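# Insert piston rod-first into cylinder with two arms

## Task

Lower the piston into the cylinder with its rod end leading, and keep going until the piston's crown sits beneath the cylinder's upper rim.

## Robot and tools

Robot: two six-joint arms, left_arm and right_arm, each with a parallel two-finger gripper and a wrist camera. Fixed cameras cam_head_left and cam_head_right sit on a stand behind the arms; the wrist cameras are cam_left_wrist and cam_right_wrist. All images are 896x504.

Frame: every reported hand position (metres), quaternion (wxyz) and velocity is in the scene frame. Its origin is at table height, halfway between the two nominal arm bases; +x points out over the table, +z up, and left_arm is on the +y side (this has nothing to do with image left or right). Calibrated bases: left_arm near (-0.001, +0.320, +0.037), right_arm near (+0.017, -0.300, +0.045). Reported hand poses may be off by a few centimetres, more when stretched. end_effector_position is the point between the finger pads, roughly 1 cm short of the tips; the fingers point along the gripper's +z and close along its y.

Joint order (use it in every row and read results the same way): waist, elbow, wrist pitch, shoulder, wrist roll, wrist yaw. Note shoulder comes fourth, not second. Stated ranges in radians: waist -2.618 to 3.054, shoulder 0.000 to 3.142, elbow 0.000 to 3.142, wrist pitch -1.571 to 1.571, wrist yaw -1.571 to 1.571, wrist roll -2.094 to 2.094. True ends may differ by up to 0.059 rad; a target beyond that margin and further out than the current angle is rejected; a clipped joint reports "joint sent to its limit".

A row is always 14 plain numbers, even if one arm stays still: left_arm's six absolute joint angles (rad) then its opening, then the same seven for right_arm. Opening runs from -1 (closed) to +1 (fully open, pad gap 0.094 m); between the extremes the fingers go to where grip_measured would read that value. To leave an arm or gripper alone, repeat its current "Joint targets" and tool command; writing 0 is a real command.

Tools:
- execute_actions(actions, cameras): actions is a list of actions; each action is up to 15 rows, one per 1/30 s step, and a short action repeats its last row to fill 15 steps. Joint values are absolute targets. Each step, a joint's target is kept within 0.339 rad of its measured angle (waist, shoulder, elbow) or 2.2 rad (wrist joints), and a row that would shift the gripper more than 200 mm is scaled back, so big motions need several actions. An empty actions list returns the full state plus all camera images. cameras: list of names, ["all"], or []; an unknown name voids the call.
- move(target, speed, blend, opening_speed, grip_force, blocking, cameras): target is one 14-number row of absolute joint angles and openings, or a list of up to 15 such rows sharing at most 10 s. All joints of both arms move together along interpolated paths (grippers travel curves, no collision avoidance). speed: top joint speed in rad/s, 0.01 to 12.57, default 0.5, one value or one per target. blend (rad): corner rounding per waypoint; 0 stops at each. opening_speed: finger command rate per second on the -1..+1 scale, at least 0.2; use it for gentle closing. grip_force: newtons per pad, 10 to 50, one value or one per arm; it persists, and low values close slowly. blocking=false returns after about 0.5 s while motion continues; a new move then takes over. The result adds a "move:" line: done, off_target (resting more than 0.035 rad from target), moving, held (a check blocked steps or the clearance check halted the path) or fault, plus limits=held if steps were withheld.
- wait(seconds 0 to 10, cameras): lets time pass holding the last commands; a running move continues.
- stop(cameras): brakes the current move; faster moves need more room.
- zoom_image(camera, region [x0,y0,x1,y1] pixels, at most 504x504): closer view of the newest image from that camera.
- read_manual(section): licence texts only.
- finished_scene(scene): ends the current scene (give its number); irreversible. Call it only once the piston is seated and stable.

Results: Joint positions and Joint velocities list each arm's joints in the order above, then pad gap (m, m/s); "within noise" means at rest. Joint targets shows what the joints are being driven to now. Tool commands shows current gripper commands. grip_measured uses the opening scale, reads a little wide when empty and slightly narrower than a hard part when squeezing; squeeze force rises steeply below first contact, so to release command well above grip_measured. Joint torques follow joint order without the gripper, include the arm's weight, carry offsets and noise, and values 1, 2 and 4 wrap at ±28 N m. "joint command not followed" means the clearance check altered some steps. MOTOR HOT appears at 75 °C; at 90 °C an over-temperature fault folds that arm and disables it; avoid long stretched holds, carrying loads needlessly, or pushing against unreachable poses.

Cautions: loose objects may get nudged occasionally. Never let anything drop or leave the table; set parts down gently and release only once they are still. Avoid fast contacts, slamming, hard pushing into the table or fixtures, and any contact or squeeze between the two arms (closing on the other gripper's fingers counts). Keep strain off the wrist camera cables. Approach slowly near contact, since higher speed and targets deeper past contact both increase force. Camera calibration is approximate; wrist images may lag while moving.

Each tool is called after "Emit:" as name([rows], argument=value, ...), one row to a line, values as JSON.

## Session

Emit:
execute_actions(actions=[])

Emit:
zoom_image(camera="cam_head_left", region=[200, 170, 500, 390])

Emit:
zoom_image(camera="cam_head_right", region=[200, 170, 500, 390])

Scene clock: 0.00 s.
left_arm: end_effector_position=(+0.4118, +0.3366, +0.1065) grip_measured=+1.000 end_effector_quat_wxyz=(+0.570, -0.068, +0.810, +0.117) | right_arm: end_effector_position=(+0.4404, -0.3018, +0.1298) grip_measured=+1.000 end_effector_quat_wxyz=(+0.579, +0.009, +0.815, -0.007)
Joint names: [waist, elbow, wrist pitch, shoulder, wrist roll, wrist yaw]
Joint positions: left_arm=[-0.121 0.424 0.988 1.767 -0.021 -0.389 0.094] | right_arm=[0.034 0.445 0.91 1.692 0.009 0.027 0.094]
Joint velocities: within noise
Joint torques (N m): no reading
Motor temperatures (°C): left_arm=[28 27 29 27 26 27 25] | right_arm=[29 29 28 28 28 29 28]
Heat: left arm: 29 °C; right arm: 29 °C.
Joint targets: left_arm=[-0.121 0.430 0.987 1.761 -0.023 -0.391] | right_arm=[0.034 0.452 0.910 1.685 0.009 0.028]
Tool commands: left_gripper/opening=+1.0 right_gripper/opening=+1.0
camera_calibration:
cam_left_wrist: T_world_to_cam=[[0.256411, -0.949809, -0.179211, 0.234667], [-0.836871, -0.125384, -0.532846, 0.449659], [0.483632, 0.286604, -0.827018, -0.0864949], [0, 0, 0, 1]] pos_world=[0.357967, 0.304059, 0.210121]
cam_right_wrist: T_world_to_cam=[[-0.00354405, -0.998819, -0.0484668, -0.29386], [-0.846659, 0.0287877, -0.531356, 0.458383], [0.532123, 0.0391517, -0.845761, 0.0109776], [0, 0, 0, 1]] pos_world=[0.381211, -0.307138, 0.238606]

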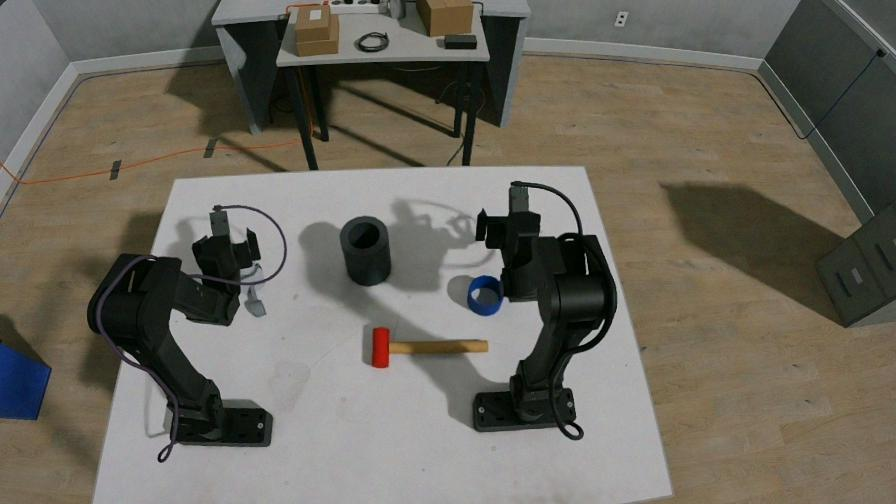

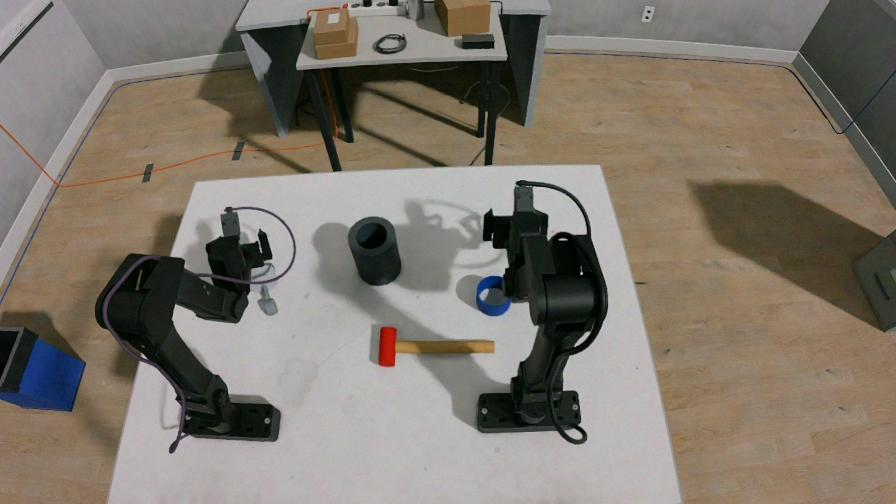

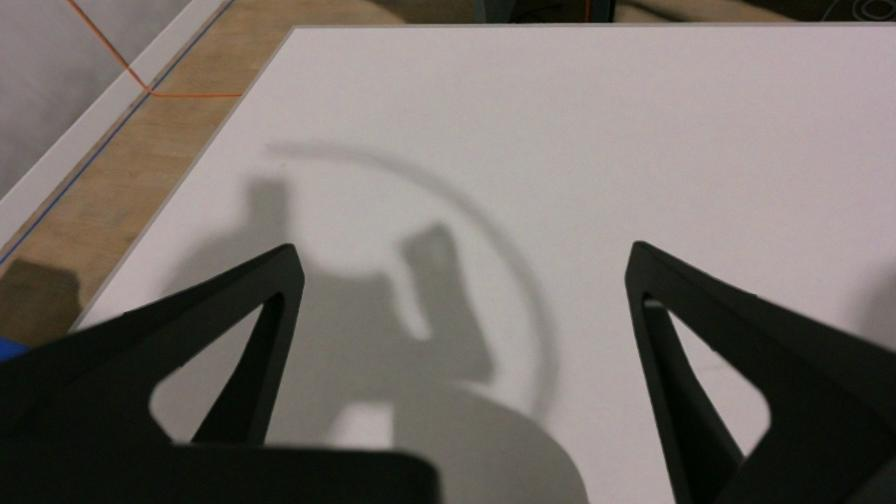

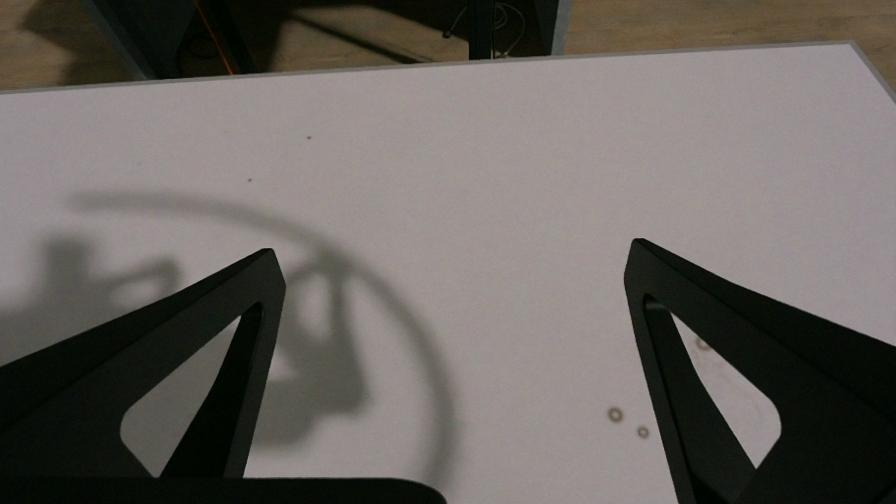

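Scaled by 1.680 from the camera's 896x504 image, which has a finer 1280x720 frame.

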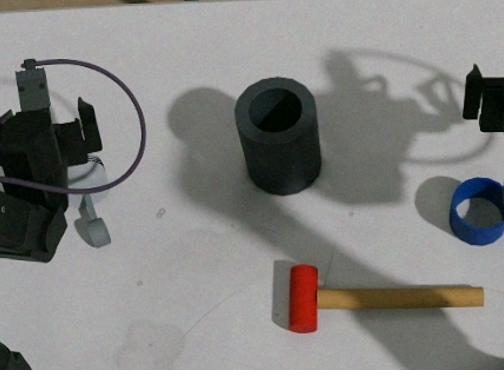

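Scaled by 1.680 from the camera's 896x504 image, which has a finer 1280x720 frame.

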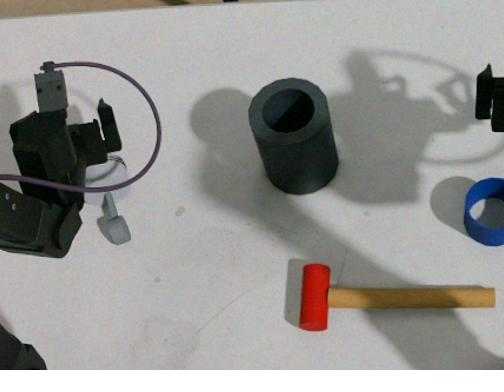

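Emit:
move(target=[-0.129, 0.92, -0.687, 1.092, 0.0, 0.0, 1.0, 0.246, 0.62, -0.581, 1.036, 0.0, 0.005, 1.0], speed=1.2, cameras=["all"])

Emit:
zoom_image(camera="cam_left_wrist", region=[250, 80, 650, 450])

Emit:
zoom_image(camera="cam_right_wrist", region=[250, 50, 650, 420])

Scene clock: 7.07 s.
left_arm: end_effector_position=(+0.3097, +0.2830, +0.2064) grip_measured=+1.000 end_effector_quat_wxyz=(+0.339, +0.054, +0.939, -0.016) | right_arm: end_effector_position=(+0.2730, -0.2464, +0.1207) grip_measured=+1.000 end_effector_quat_wxyz=(+0.261, -0.099, +0.960, +0.023)
Joint names: [waist, elbow, wrist pitch, shoulder, wrist roll, wrist yaw]
Joint positions: left_arm=[-0.123 0.897 -0.671 1.104 -0.009 -0.015 0.094] | right_arm=[0.24 0.588 -0.577 1.051 0.003 0.012 0.094]
Joint torques (N m): left_arm=[-0.57 8.62 0.9 -2.97 0.1 0.12] | right_arm=[0.66 8.39 1.2 -3.54 -0.01 -0.09]
Heat: left arm: 31 °C; right arm: 30 °C.
Joint targets: left_arm=[-0.129 0.920 -0.687 1.092 0.000 0.000] | right_arm=[0.246 0.620 -0.581 1.036 0.000 0.005]
move: done
camera_calibration:
cam_left_wrist: T_world_to_cam=[[-0.132314, -0.988555, -0.0724732, 0.337102], [-0.990761, 0.134096, -0.0202839, 0.279069], [0.0297701, 0.0691197, -0.997164, 0.297982], [0, 0, 0, 1]] pos_world=[0.312223, 0.275226, 0.327229]
cam_right_wrist: T_world_to_cam=[[0.185174, -0.981838, -0.0412971, -0.287707], [-0.971392, -0.189239, 0.143483, 0.209018], [-0.148692, 0.0135465, -0.988791, 0.287026], [0, 0, 0, 1]] pos_world=[0.298993, -0.246816, 0.241937]

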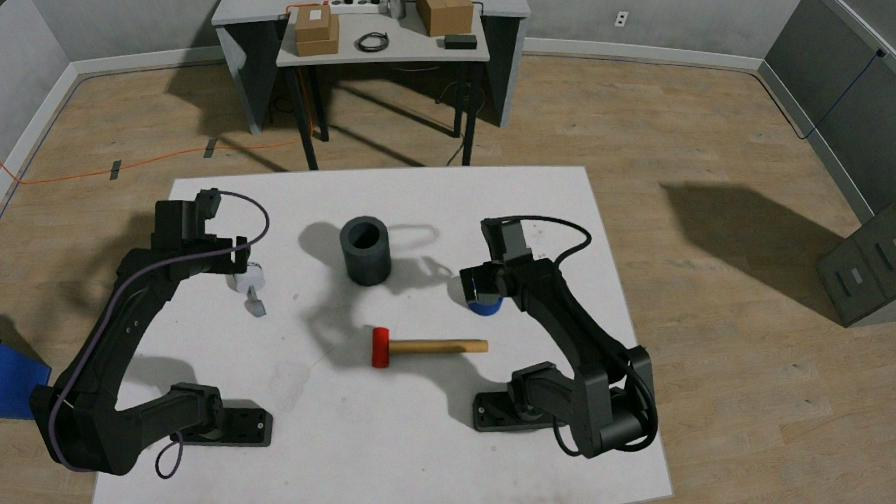

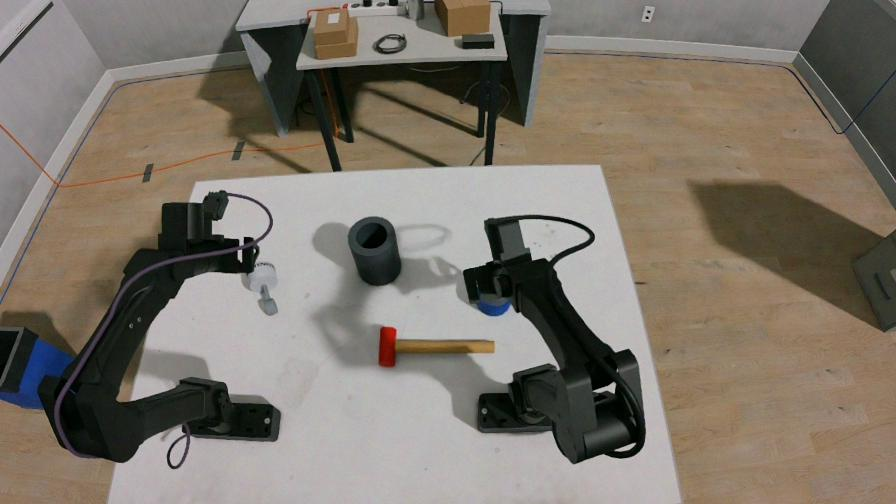

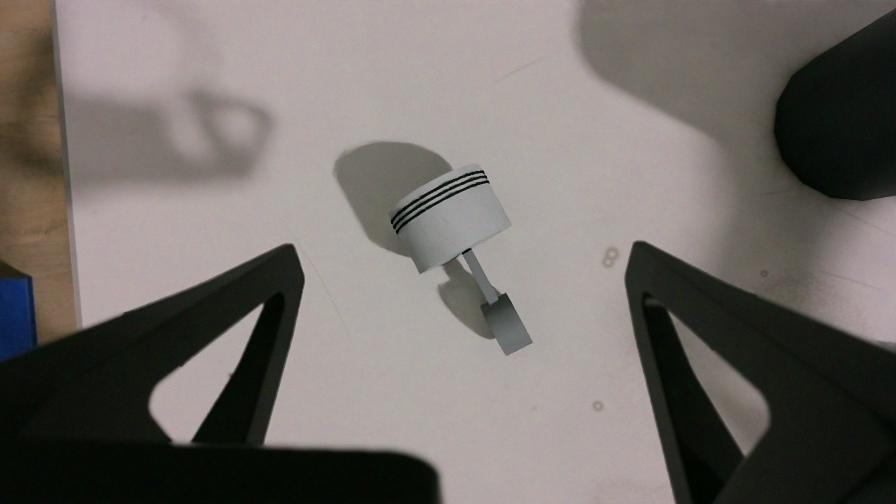

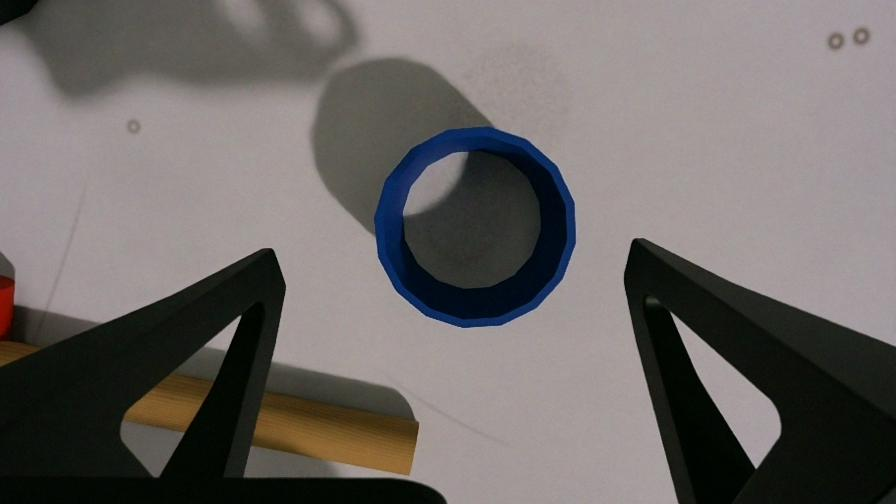

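Scaled by 1.260 from the camera's 896x504 image, which has a finer 1280x720 frame.

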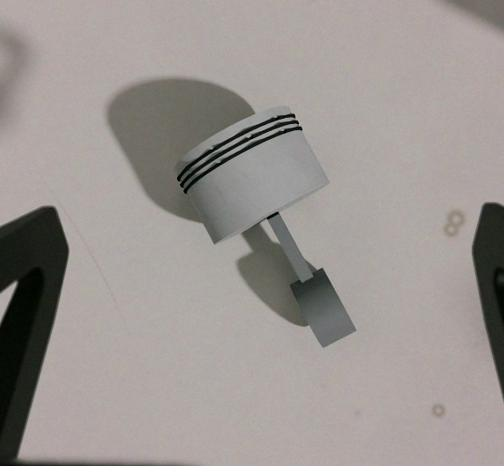

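Scaled by 1.260 from the camera's 896x504 image, which has a finer 1280x720 frame.

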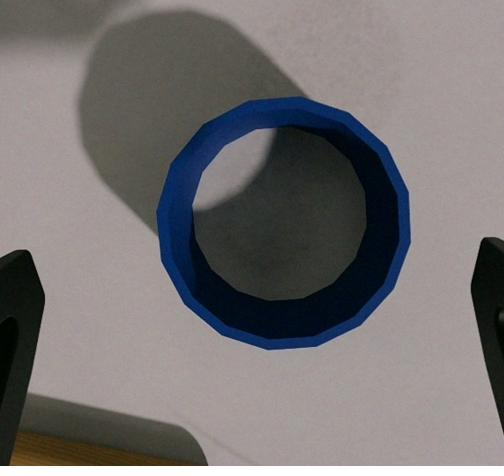

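Emit:
zoom_image(camera="cam_right_wrist", region=[365, 115, 585, 340])

Emit:
zoom_image(camera="cam_left_wrist", region=[370, 140, 550, 370])

Scaled by 2.240 from the camera's 896x504 image, which has a finer 1280x720 frame.

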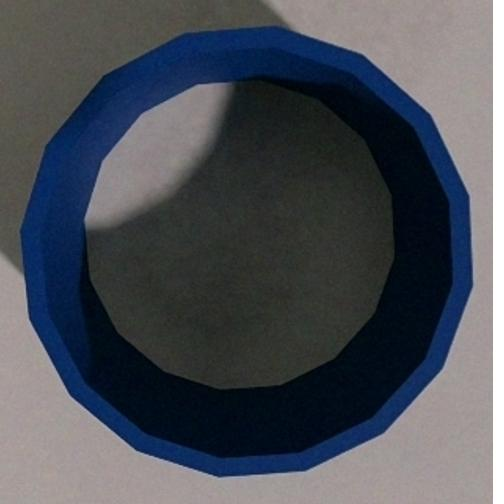

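Scaled by 2.191 from the camera's 896x504 image, which has a finer 1280x720 frame.

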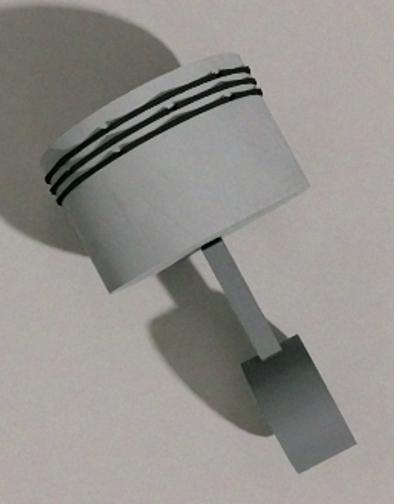

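Emit:
move(target=[0.021, 1.926, -1.478, 2.182, -0.322, 0.156, 1.0, 0.1996, 0.369, -0.121, 1.305, 0.0, 0.0, 1.0], speed=0.8, cameras=["cam_left_wrist", "cam_right_wrist"])

Scene clock: 19.23 s.
left_arm: end_effector_position=(+0.3798, +0.2997, +0.1209) grip_measured=+1.000 end_effector_quat_wxyz=(-0.090, -0.167, +0.980, -0.058) | right_arm: end_effector_position=(+0.2816, -0.2528, +0.0413) grip_measured=+1.000 end_effector_quat_wxyz=(+0.254, -0.084, +0.963, +0.020)
Joint names: [waist, elbow, wrist pitch, shoulder, wrist roll, wrist yaw]
Joint positions: left_arm=[0.018 1.901 -1.463 2.169 -0.314 0.142 0.094] | right_arm=[0.206 0.38 -0.135 1.3 0.003 0.007 0.094]
Joint torques (N m): left_arm=[0.23 7.47 -0.36 -9.16 -0.07 0.22] | right_arm=[-0.68 4.05 1.38 -2.77 -0.02 -0.07]
Heat: left arm: 32 °C; right arm: 30 °C.
Joint targets: left_arm=[0.021 1.926 -1.478 2.182 -0.322 0.156] | right_arm=[0.200 0.369 -0.121 1.305 0.000 0.000]
move: done
camera_calibration:
cam_left_wrist: T_world_to_cam=[[0.276482, -0.959279, 0.0577964, 0.176897], [-0.636469, -0.137718, 0.758908, 0.197257], [-0.720045, -0.24661, -0.648628, 0.546793], [0, 0, 0, 1]] pos_world=[0.470355, 0.331704, 0.194742]
cam_right_wrist: T_world_to_cam=[[0.154269, -0.986994, -0.0452111, -0.291271], [-0.974425, -0.159552, 0.158234, 0.235381], [-0.16339, 0.0196442, -0.986366, 0.215466], [0, 0, 0, 1]] pos_world=[0.3095, -0.25416, 0.162115]
Images, in order (width x height): cam_left_wrist 896x504, cam_right_wrist 896x504.

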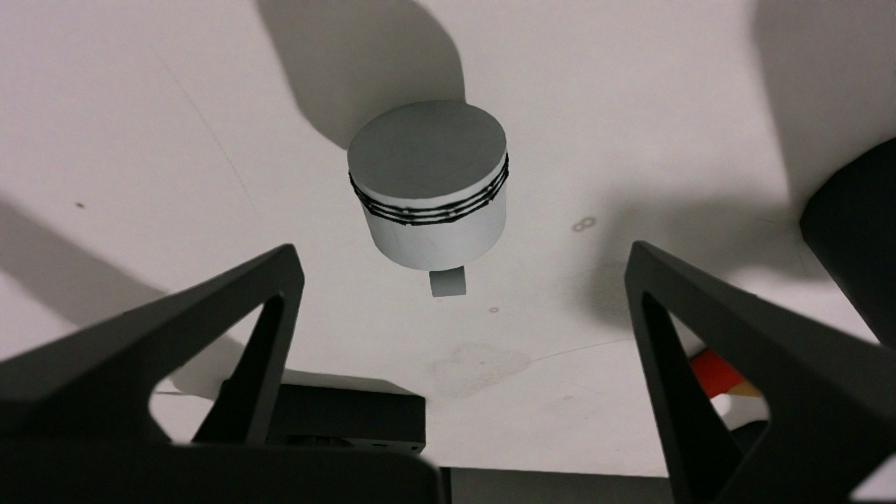

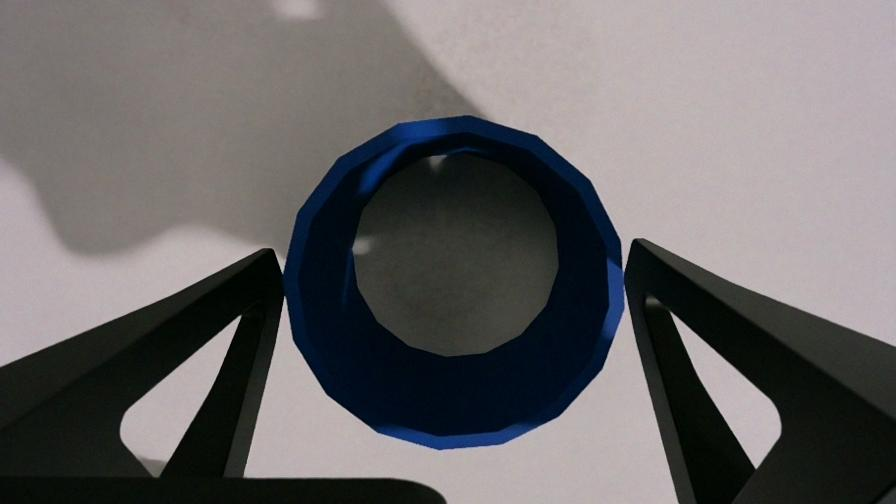

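Emit:
move(target=[0.031, 1.87, -1.485, 2.413, -0.312, 0.158, 1.0, 0.1996, 0.369, -0.121, 1.305, 0.0, 0.0, 0.58], speed=0.4, opening_speed=0.5, grip_force=[50, 25], cameras=["cam_left_wrist", "cam_right_wrist"])

Scene clock: 24.40 s.
left_arm: end_effector_position=(+0.3522, +0.3014, +0.0365) grip_measured=+1.000 end_effector_quat_wxyz=(-0.219, -0.177, +0.959, -0.039) | right_arm: end_effector_position=(+0.2817, -0.2527, +0.0413) grip_measured=+0.740 end_effector_quat_wxyz=(+0.254, -0.084, +0.963, +0.020)
Joint names: [waist, elbow, wrist pitch, shoulder, wrist roll, wrist yaw]
Joint positions: left_arm=[0.025 1.872 -1.471 2.398 -0.314 0.145 0.094] | right_arm=[0.206 0.38 -0.135 1.3 0.003 0.006 0.082]
Joint torques (N m): left_arm=[0.53 4.77 -0.78 -9.96 0.03 0.21] | right_arm=[-0.65 4.14 1.36 -2.78 -0.02 -0.07]
Heat: left arm: 31 °C; right arm: 30 °C.
Joint targets: left_arm=[0.031 1.870 -1.485 2.413 -0.312 0.158] | right_arm=[0.200 0.369 -0.121 1.305 0.000 0.000]
grip_force (N): 50, 25
move: done
camera_calibration:
cam_left_wrist: T_world_to_cam=[[0.290186, -0.956896, -0.0119401, 0.188059], [-0.413531, -0.136639, 0.900179, 0.160002], [-0.863009, -0.256282, -0.435357, 0.518103], [0, 0, 0, 1]] pos_world=[0.458721, 0.334596, 0.0837743]
cam_right_wrist: T_world_to_cam=[[0.154844, -0.986894, -0.045434, -0.291403], [-0.974402, -0.160148, 0.157779, 0.235393], [-0.162988, 0.0198398, -0.986429, 0.215418], [0, 0, 0, 1]] pos_world=[0.309599, -0.254161, 0.162115]
Images, in order (width x height): cam_left_wrist 896x504, cam_right_wrist 896x504.

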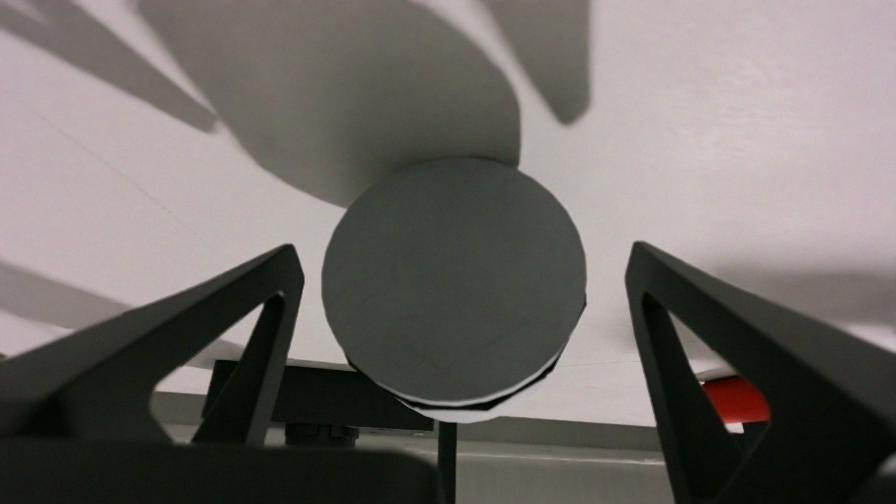

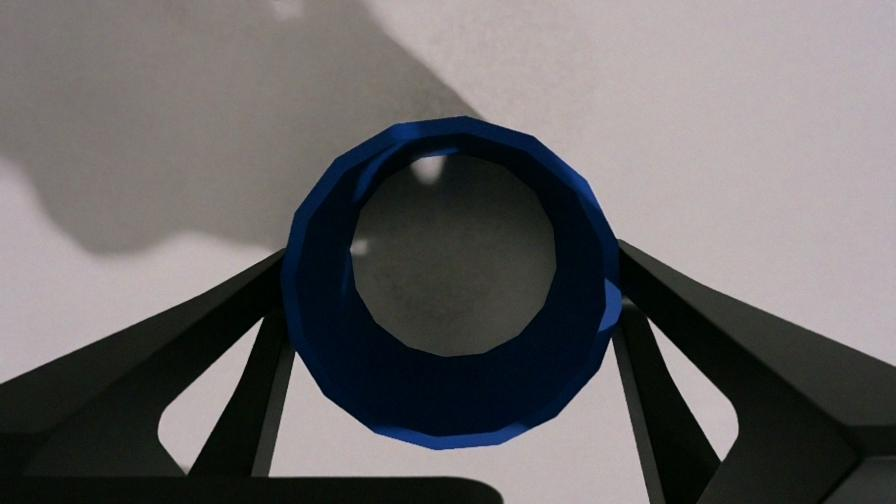

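Emit:
move([
  [0.031, 1.87, -1.485, 2.413, -0.312, 0.158, 0.25, 0.203, 0.796, -0.73, 1.06, 0.0, 0.0, 0.58],
  [0.031, 1.87, -1.485, 2.413, -0.312, 0.158, 0.25, 0.709, 1.808, -0.888, 1.936, 0.0, 0.0, 0.58],
], speed=[0.5, 0.7], blend=[0.08, 0], opening_speed=0.6, cameras=["cam_left_wrist", "cam_right_wrist"])

Emit:
zoom_image(camera="cam_right_wrist", region=[270, 60, 640, 460])

Scene clock: 30.83 s.
left_arm: end_effector_position=(+0.3521, +0.3013, +0.0366) grip_measured=+0.430 end_effector_quat_wxyz=(-0.220, -0.177, +0.959, -0.039) | right_arm: end_effector_position=(+0.3912, +0.0074, +0.2082) grip_measured=+0.740 end_effector_quat_wxyz=(+0.232, -0.325, +0.913, +0.083)
Joint names: [waist, elbow, wrist pitch, shoulder, wrist roll, wrist yaw]
Joint positions: left_arm=[0.025 1.872 -1.471 2.398 -0.314 0.145 0.067] | right_arm=[0.714 1.762 -0.903 1.932 0.002 -0.001 0.082]
Joint torques (N m): left_arm=[0.53 4.77 -0.78 -9.96 0.03 0.2] | right_arm=[-0.34 9.61 1.36 -10.04 -0.01 -0.01]
Heat: left arm: 31 °C; right arm: 30 °C.
Joint targets: left_arm=[0.031 1.870 -1.485 2.413 -0.312 0.158] | right_arm=[0.709 1.808 -0.888 1.936 0.000 0.000]
grip_force (N): 50, 25
move: off_target (right_arm); blend cut to 0 rad at target 1; right_arm: the elbow is farthest, 0.046 rad from its target
camera_calibration:
cam_left_wrist: T_world_to_cam=[[0.29032, -0.956859, -0.0116473, 0.187865], [-0.413207, -0.136331, 0.900374, 0.15972], [-0.863119, -0.256584, -0.43496, 0.518196], [0, 0, 0, 1]] pos_world=[0.458721, 0.334496, 0.0837752]
cam_right_wrist: T_world_to_cam=[[0.617426, -0.785006, -0.0505075, -0.225419], [-0.768345, -0.615594, 0.175184, 0.276424], [-0.168613, -0.0693559, -0.983239, 0.394916], [0, 0, 0, 1]] pos_world=[0.418157, 0.0205999, 0.328487]
Images, in order (width x height): cam_left_wrist 896x504, cam_right_wrist 896x504.

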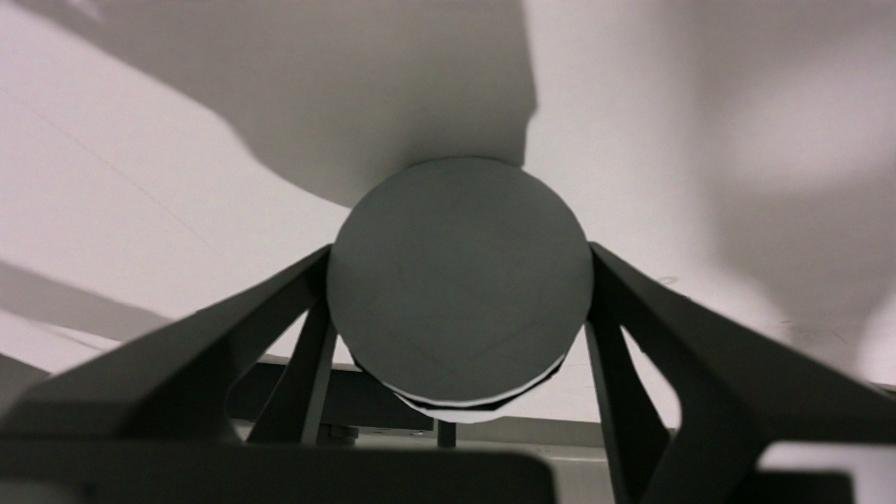

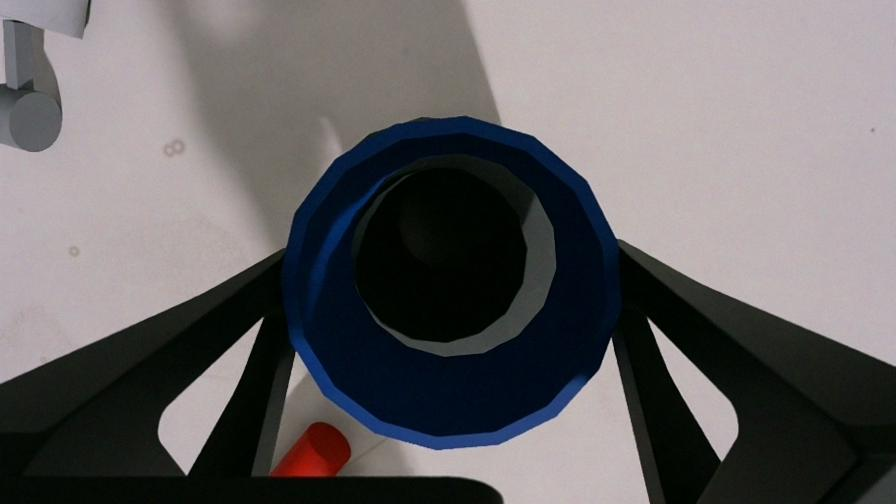

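Scaled by 1.260 from the camera's 896x504 image, which has a finer 1280x720 frame.

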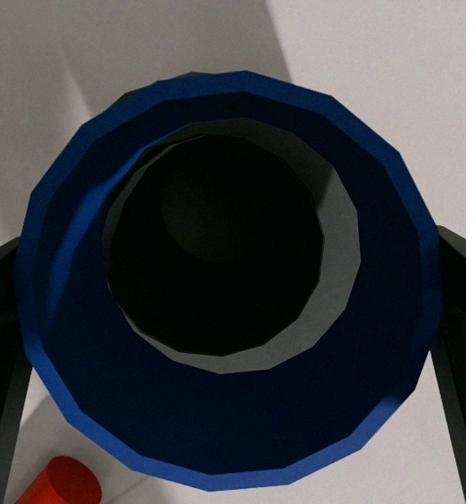

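Emit:
move([
  [0.031, 1.90, -1.46, 2.0, -0.312, 0.158, 0.25, 0.724, 1.609, -0.751, 1.861, 0.0, 0.0, 0.58],
  [0.02, 2.298, -1.162, 1.955, 0.0, -0.01, 0.25, 0.724, 1.609, -0.751, 1.861, 0.0, 0.0, 0.58],
], speed=[0.4, 0.45], blend=[0.08, 0], cameras=["cam_left_wrist", "cam_right_wrist"])

Emit:
zoom_image(camera="cam_right_wrist", region=[320, 90, 590, 380])

Scene clock: 37.60 s.
left_arm: end_effector_position=(+0.4947, +0.3296, +0.3055) grip_measured=+0.428 end_effector_quat_wxyz=(+0.294, -0.014, +0.956, +0.000) | right_arm: end_effector_position=(+0.3874, +0.0059, +0.1830) grip_measured=+0.740 end_effector_quat_wxyz=(+0.237, -0.326, +0.911, +0.086)
Joint names: [waist, elbow, wrist pitch, shoulder, wrist roll, wrist yaw]
Joint positions: left_arm=[0.025 2.26 -1.222 2.011 -0.01 0.003 0.067] | right_arm=[0.716 1.62 -0.777 1.904 0.002 -0.001 0.082]
Joint torques (N m): left_arm=[-0.49 8.94 1.49 -13.44 0.1 -0.16] | right_arm=[0.79 5.08 1.48 -14.31 -0.01 -0.01]
Heat: left arm: 31 °C; right arm: 30 °C.
Joint targets: left_arm=[0.020 2.298 -1.162 1.955 0.000 -0.010] | right_arm=[0.724 1.609 -0.751 1.861 0.000 0.000]
grip_force (N): 50, 25
move: off_target (left_arm, right_arm); left_arm: the wrist pitch is farthest, 0.060 rad from its target; right_arm: the shoulder is farthest, 0.043 rad from its target
camera_calibration:
cam_left_wrist: T_world_to_cam=[[-0.00108477, -0.998386, -0.0567872, 0.348365], [-0.997276, -0.00310843, 0.0737002, 0.477861], [-0.0737577, 0.0567124, -0.995662, 0.442996], [0, 0, 0, 1]] pos_world=[0.509611, 0.324165, 0.425639]
cam_right_wrist: T_world_to_cam=[[0.619946, -0.783005, -0.0506893, -0.226455], [-0.768215, -0.618848, 0.163927, 0.279115], [-0.159724, -0.0626854, -0.985169, 0.366366], [0, 0, 0, 1]] pos_world=[0.413328, 0.0183798, 0.303699]
Images, in order (width x height): cam_left_wrist 896x504, cam_right_wrist 896x504.

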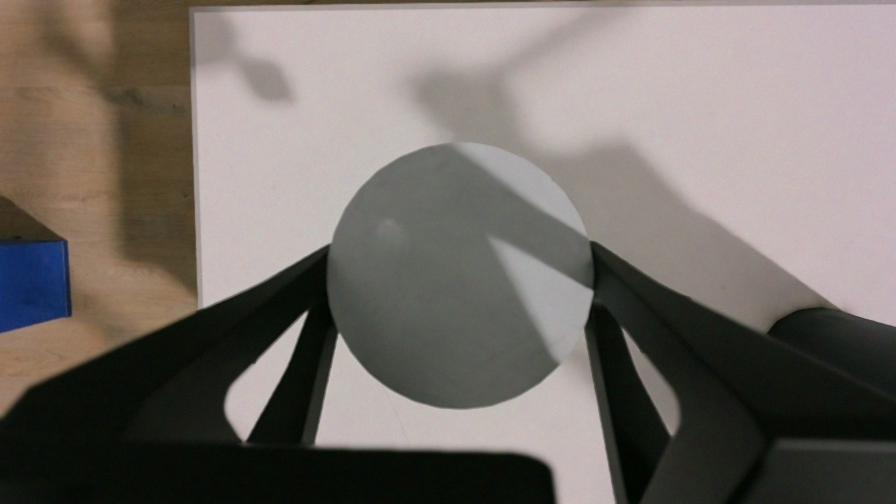

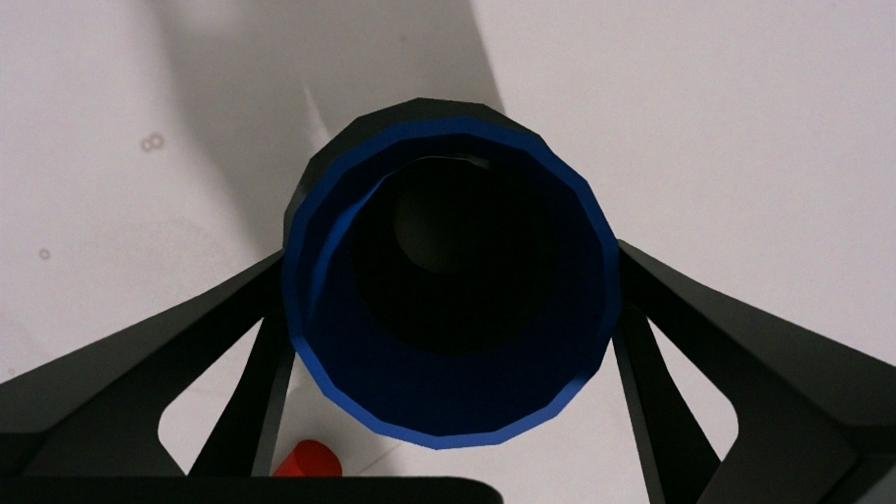

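Scaled by 1.738 from the camera's 896x504 image, which has a finer 1280x720 frame.

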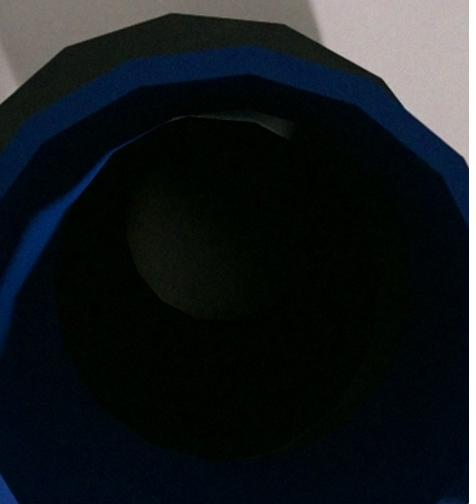

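Emit:
move(target=[0.02, 2.298, -1.162, 1.955, 0.0, -0.01, 0.25, 0.737, 1.609, -0.751, 1.861, 0.0, 0.0, 0.58], speed=0.2, cameras=["cam_right_wrist"])

Emit:
zoom_image(camera="cam_right_wrist", region=[320, 90, 590, 380])

Scene clock: 39.60 s.
left_arm: end_effector_position=(+0.4947, +0.3297, +0.3055) grip_measured=+0.428 end_effector_quat_wxyz=(+0.294, -0.013, +0.956, +0.000) | right_arm: end_effector_position=(+0.3831, +0.0112, +0.1831) grip_measured=+0.740 end_effector_quat_wxyz=(+0.237, -0.332, +0.909, +0.087)
Joint names: [waist, elbow, wrist pitch, shoulder, wrist roll, wrist yaw]
Joint positions: left_arm=[0.025 2.26 -1.222 2.011 -0.01 0.002 0.067] | right_arm=[0.731 1.62 -0.776 1.904 0.002 -0.001 0.082]
Joint torques (N m): left_arm=[-0.49 8.91 1.48 -13.46 0.11 -0.16] | right_arm=[0.64 5.19 1.47 -14.3 0.01 0.02]
Motor temperatures (°C): left_arm=[28 29 31 32 26 27 26] | right_arm=[29 30 30 30 28 29 28]
Heat: left arm: 32 °C; right arm: 30 °C.
Joint targets: left_arm=[0.020 2.298 -1.162 1.955 0.000 -0.010] | right_arm=[0.737 1.609 -0.751 1.861 0.000 0.000]
grip_force (N): 50, 25
move: off_target (left_arm, right_arm); left_arm: the wrist pitch is farthest, 0.060 rad from its target; right_arm: the shoulder is farthest, 0.043 rad from its target
camera_calibration:
cam_right_wrist: T_world_to_cam=[[0.630971, -0.774148, -0.0507021, -0.224059], [-0.759429, -0.629689, 0.163581, 0.275857], [-0.158562, -0.0647101, -0.985226, 0.365586], [0, 0, 0, 1]] pos_world=[0.408837, 0.0239063, 0.303699]
Images, in order (width x height): cam_right_wrist 896x504.

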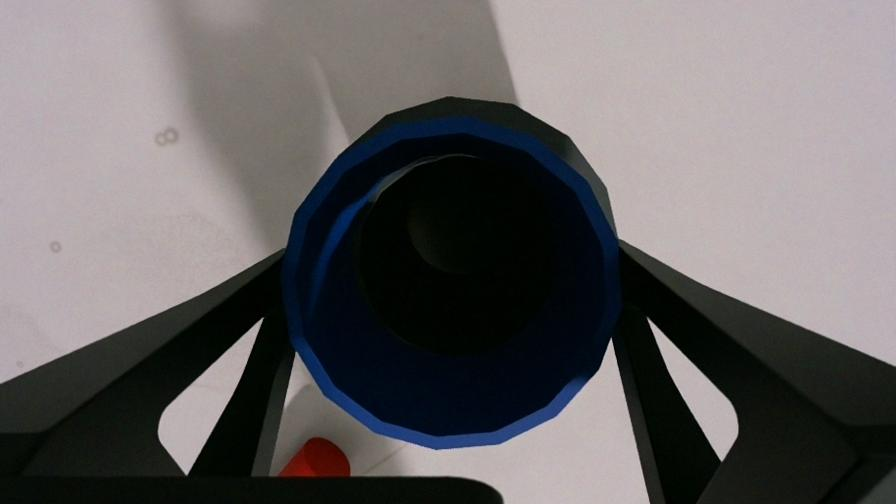

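Scaled by 1.738 from the camera's 896x504 image, which has a finer 1280x720 frame.

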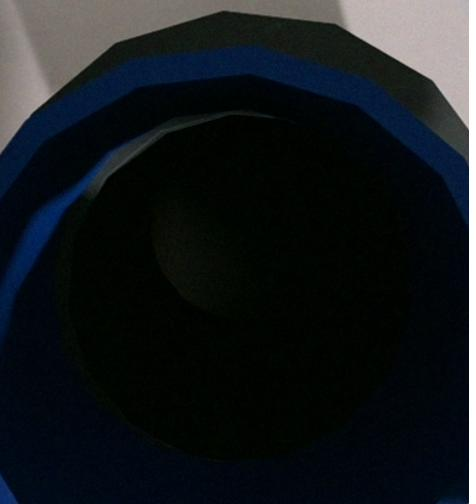

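Emit:
move(target=[0.02, 2.298, -1.162, 1.955, 0.0, -0.01, 0.25, 0.7185, 1.609, -0.751, 1.861, 0.0, 0.0, 0.58], speed=0.2, cameras=["cam_right_wrist"])

Emit:
zoom_image(camera="cam_right_wrist", region=[320, 90, 590, 380])

Scene clock: 41.40 s.
left_arm: end_effector_position=(+0.4947, +0.3297, +0.3055) grip_measured=+0.428 end_effector_quat_wxyz=(+0.294, -0.013, +0.956, +0.000) | right_arm: end_effector_position=(+0.3848, +0.0093, +0.1831) grip_measured=+0.740 end_effector_quat_wxyz=(+0.237, -0.330, +0.910, +0.087)
Joint names: [waist, elbow, wrist pitch, shoulder, wrist roll, wrist yaw]
Joint positions: left_arm=[0.025 2.26 -1.222 2.011 -0.01 0.002 0.067] | right_arm=[0.725 1.62 -0.776 1.904 0.002 -0.001 0.082]
Joint torques (N m): left_arm=[-0.49 8.92 1.49 -13.46 0.1 -0.16] | right_arm=[-0.62 5.24 1.46 -14.27 -0.01 0.01]
Heat: left arm: 32 °C; right arm: 30 °C.
Joint targets: left_arm=[0.020 2.298 -1.162 1.955 0.000 -0.010] | right_arm=[0.718 1.609 -0.751 1.861 0.000 0.000]
grip_force (N): 50, 25
move: off_target (left_arm, right_arm); left_arm: the wrist pitch is farthest, 0.060 rad from its target; right_arm: the shoulder is farthest, 0.043 rad from its target
camera_calibration:
cam_right_wrist: T_world_to_cam=[[0.6268, -0.777529, -0.0507011, -0.224894], [-0.762879, -0.625626, 0.163117, 0.277329], [-0.158548, -0.0635626, -0.985303, 0.365816], [0, 0, 0, 1]] pos_world=[0.410532, 0.0218949, 0.3038]
Images, in order (width x height): cam_right_wrist 896x504.

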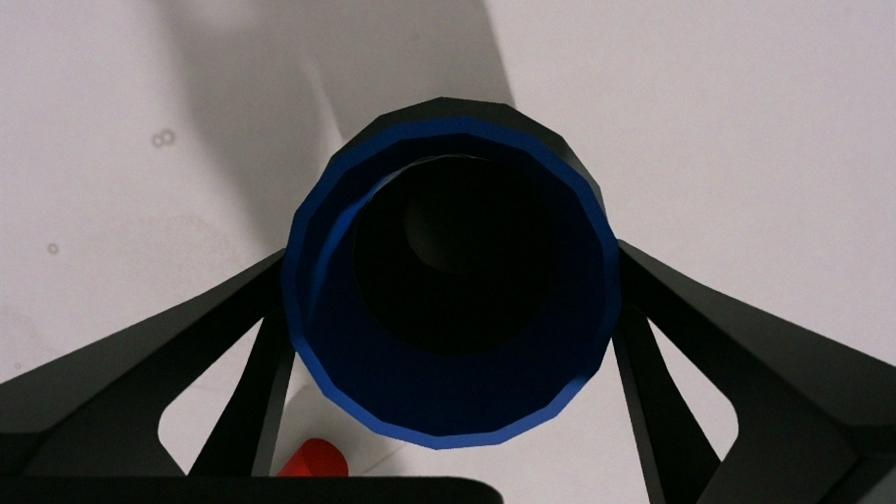

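Scaled by 1.738 from the camera's 896x504 image, which has a finer 1280x720 frame.

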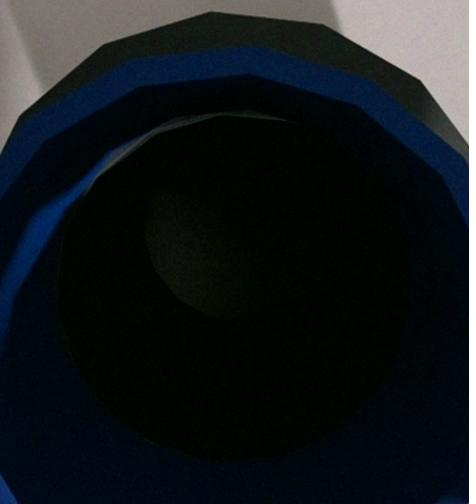

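Emit:
move(target=[0.02, 2.298, -1.162, 1.955, 0.0, -0.01, 0.25, 0.7185, 1.597, -0.744, 1.861, 0.0, 0.0, 0.58], speed=0.05, cameras=["cam_right_wrist"])

Emit:
zoom_image(camera="cam_right_wrist", region=[320, 90, 590, 380])

Scene clock: 42.77 s.
left_arm: end_effector_position=(+0.4947, +0.3297, +0.3055) grip_measured=+0.428 end_effector_quat_wxyz=(+0.294, -0.013, +0.956, +0.000) | right_arm: end_effector_position=(+0.3848, +0.0093, +0.1828) grip_measured=+0.740 end_effector_quat_wxyz=(+0.239, -0.330, +0.909, +0.088)
Joint names: [waist, elbow, wrist pitch, shoulder, wrist roll, wrist yaw]
Joint positions: left_arm=[0.025 2.26 -1.222 2.011 -0.01 0.002 0.067] | right_arm=[0.725 1.61 -0.765 1.9 0.002 -0.001 0.082]
Joint torques (N m): left_arm=[-0.49 8.94 1.48 -13.45 0.1 -0.16] | right_arm=[-0.66 5.03 1.44 -13.83 0.02 0.01]
Heat: left arm: 32 °C; right arm: 30 °C.
Joint targets: left_arm=[0.020 2.298 -1.162 1.955 0.000 -0.010] | right_arm=[0.718 1.597 -0.744 1.861 0.000 0.000]
grip_force (N): 50, 25
move: off_target (left_arm, right_arm); left_arm: the wrist pitch is farthest, 0.060 rad from its target; right_arm: the shoulder is farthest, 0.039 rad from its target
camera_calibration:
cam_right_wrist: T_world_to_cam=[[0.626991, -0.777369, -0.0507913, -0.225025], [-0.763482, -0.626133, 0.158283, 0.27853], [-0.154846, -0.0604636, -0.986087, 0.364086], [0, 0, 0, 1]] pos_world=[0.410119, 0.0214839, 0.303505]
Images, in order (width x height): cam_right_wrist 896x504.

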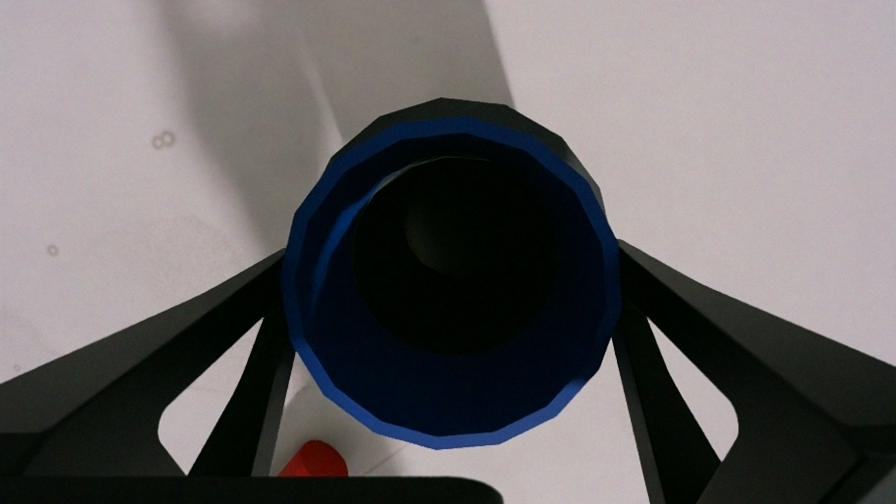

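Scaled by 1.738 from the camera's 896x504 image, which has a finer 1280x720 frame.

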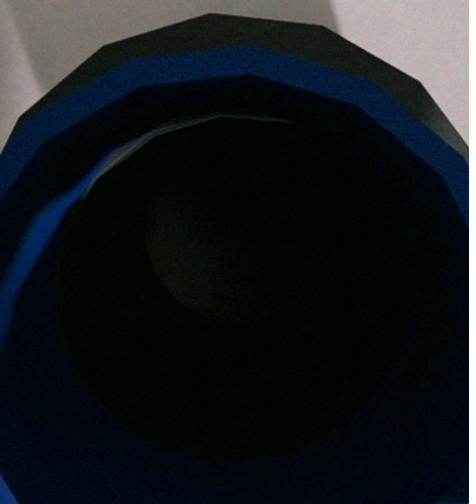

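Emit:
move(target=[0.02, 2.367, -1.22, 1.955, 0.0, -0.01, 0.25, 0.7185, 1.597, -0.744, 1.861, 0.0, 0.0, 0.98], speed=0.2, opening_speed=0.35, cameras=["cam_right_wrist"])

Emit:
zoom_image(camera="cam_right_wrist", region=[270, 70, 650, 450])

Scene clock: 49.93 s.
left_arm: end_effector_position=(+0.4928, +0.3297, +0.3234) grip_measured=+0.428 end_effector_quat_wxyz=(+0.308, -0.013, +0.951, +0.000) | right_arm: end_effector_position=(+0.3861, +0.0104, +0.1837) grip_measured=+0.978 end_effector_quat_wxyz=(+0.243, -0.329, +0.908, +0.089)
Joint names: [waist, elbow, wrist pitch, shoulder, wrist roll, wrist yaw]
Joint positions: left_arm=[0.025 2.323 -1.256 2.011 -0.01 0.002 0.067] | right_arm=[0.725 1.61 -0.757 1.9 0.001 -0.001 0.093]
Joint torques (N m): left_arm=[-0.49 9.25 1.29 -13.3 0.1 -0.16] | right_arm=[-0.64 5.03 1.36 -13.87 -0.02 -0.01]
Heat: left arm: 34 °C; right arm: 31 °C.
Joint targets: left_arm=[0.020 2.367 -1.220 1.955 0.000 -0.010] | right_arm=[0.718 1.597 -0.744 1.861 0.000 0.000]
grip_force (N): 50, 25
move: off_target (left_arm, right_arm); left_arm: the shoulder is farthest, 0.056 rad from its target; right_arm: the shoulder is farthest, 0.039 rad from its target
camera_calibration:
cam_right_wrist: T_world_to_cam=[[0.627581, -0.776895, -0.0507616, -0.225212], [-0.764228, -0.627173, 0.150364, 0.281825], [-0.148654, -0.0555724, -0.987327, 0.363124], [0, 0, 0, 1]] pos_world=[0.410697, 0.0219669, 0.304713]
Images, in order (width x height): cam_right_wrist 896x504.

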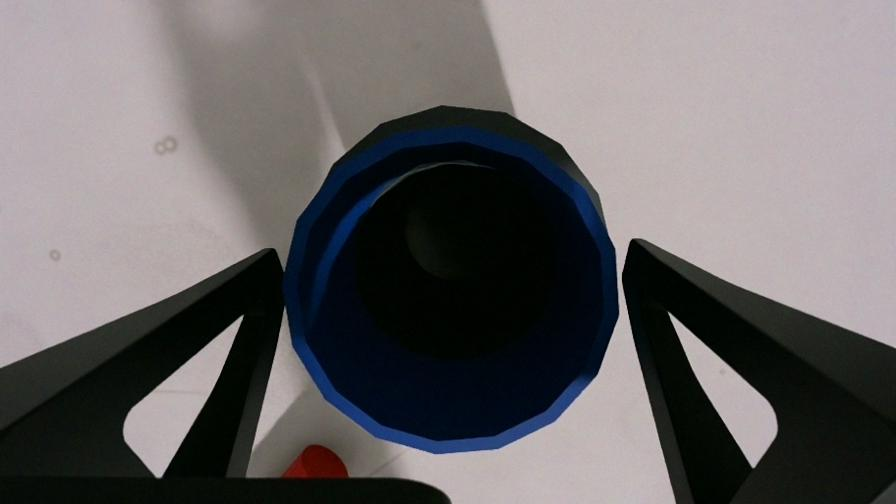

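Scaled by 1.326 from the camera's 896x504 image, which has a finer 1280x720 frame.

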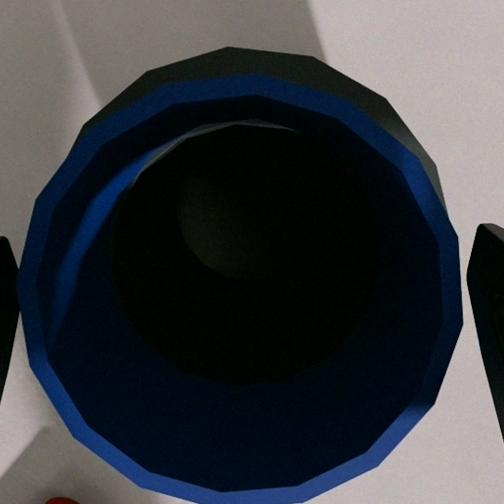

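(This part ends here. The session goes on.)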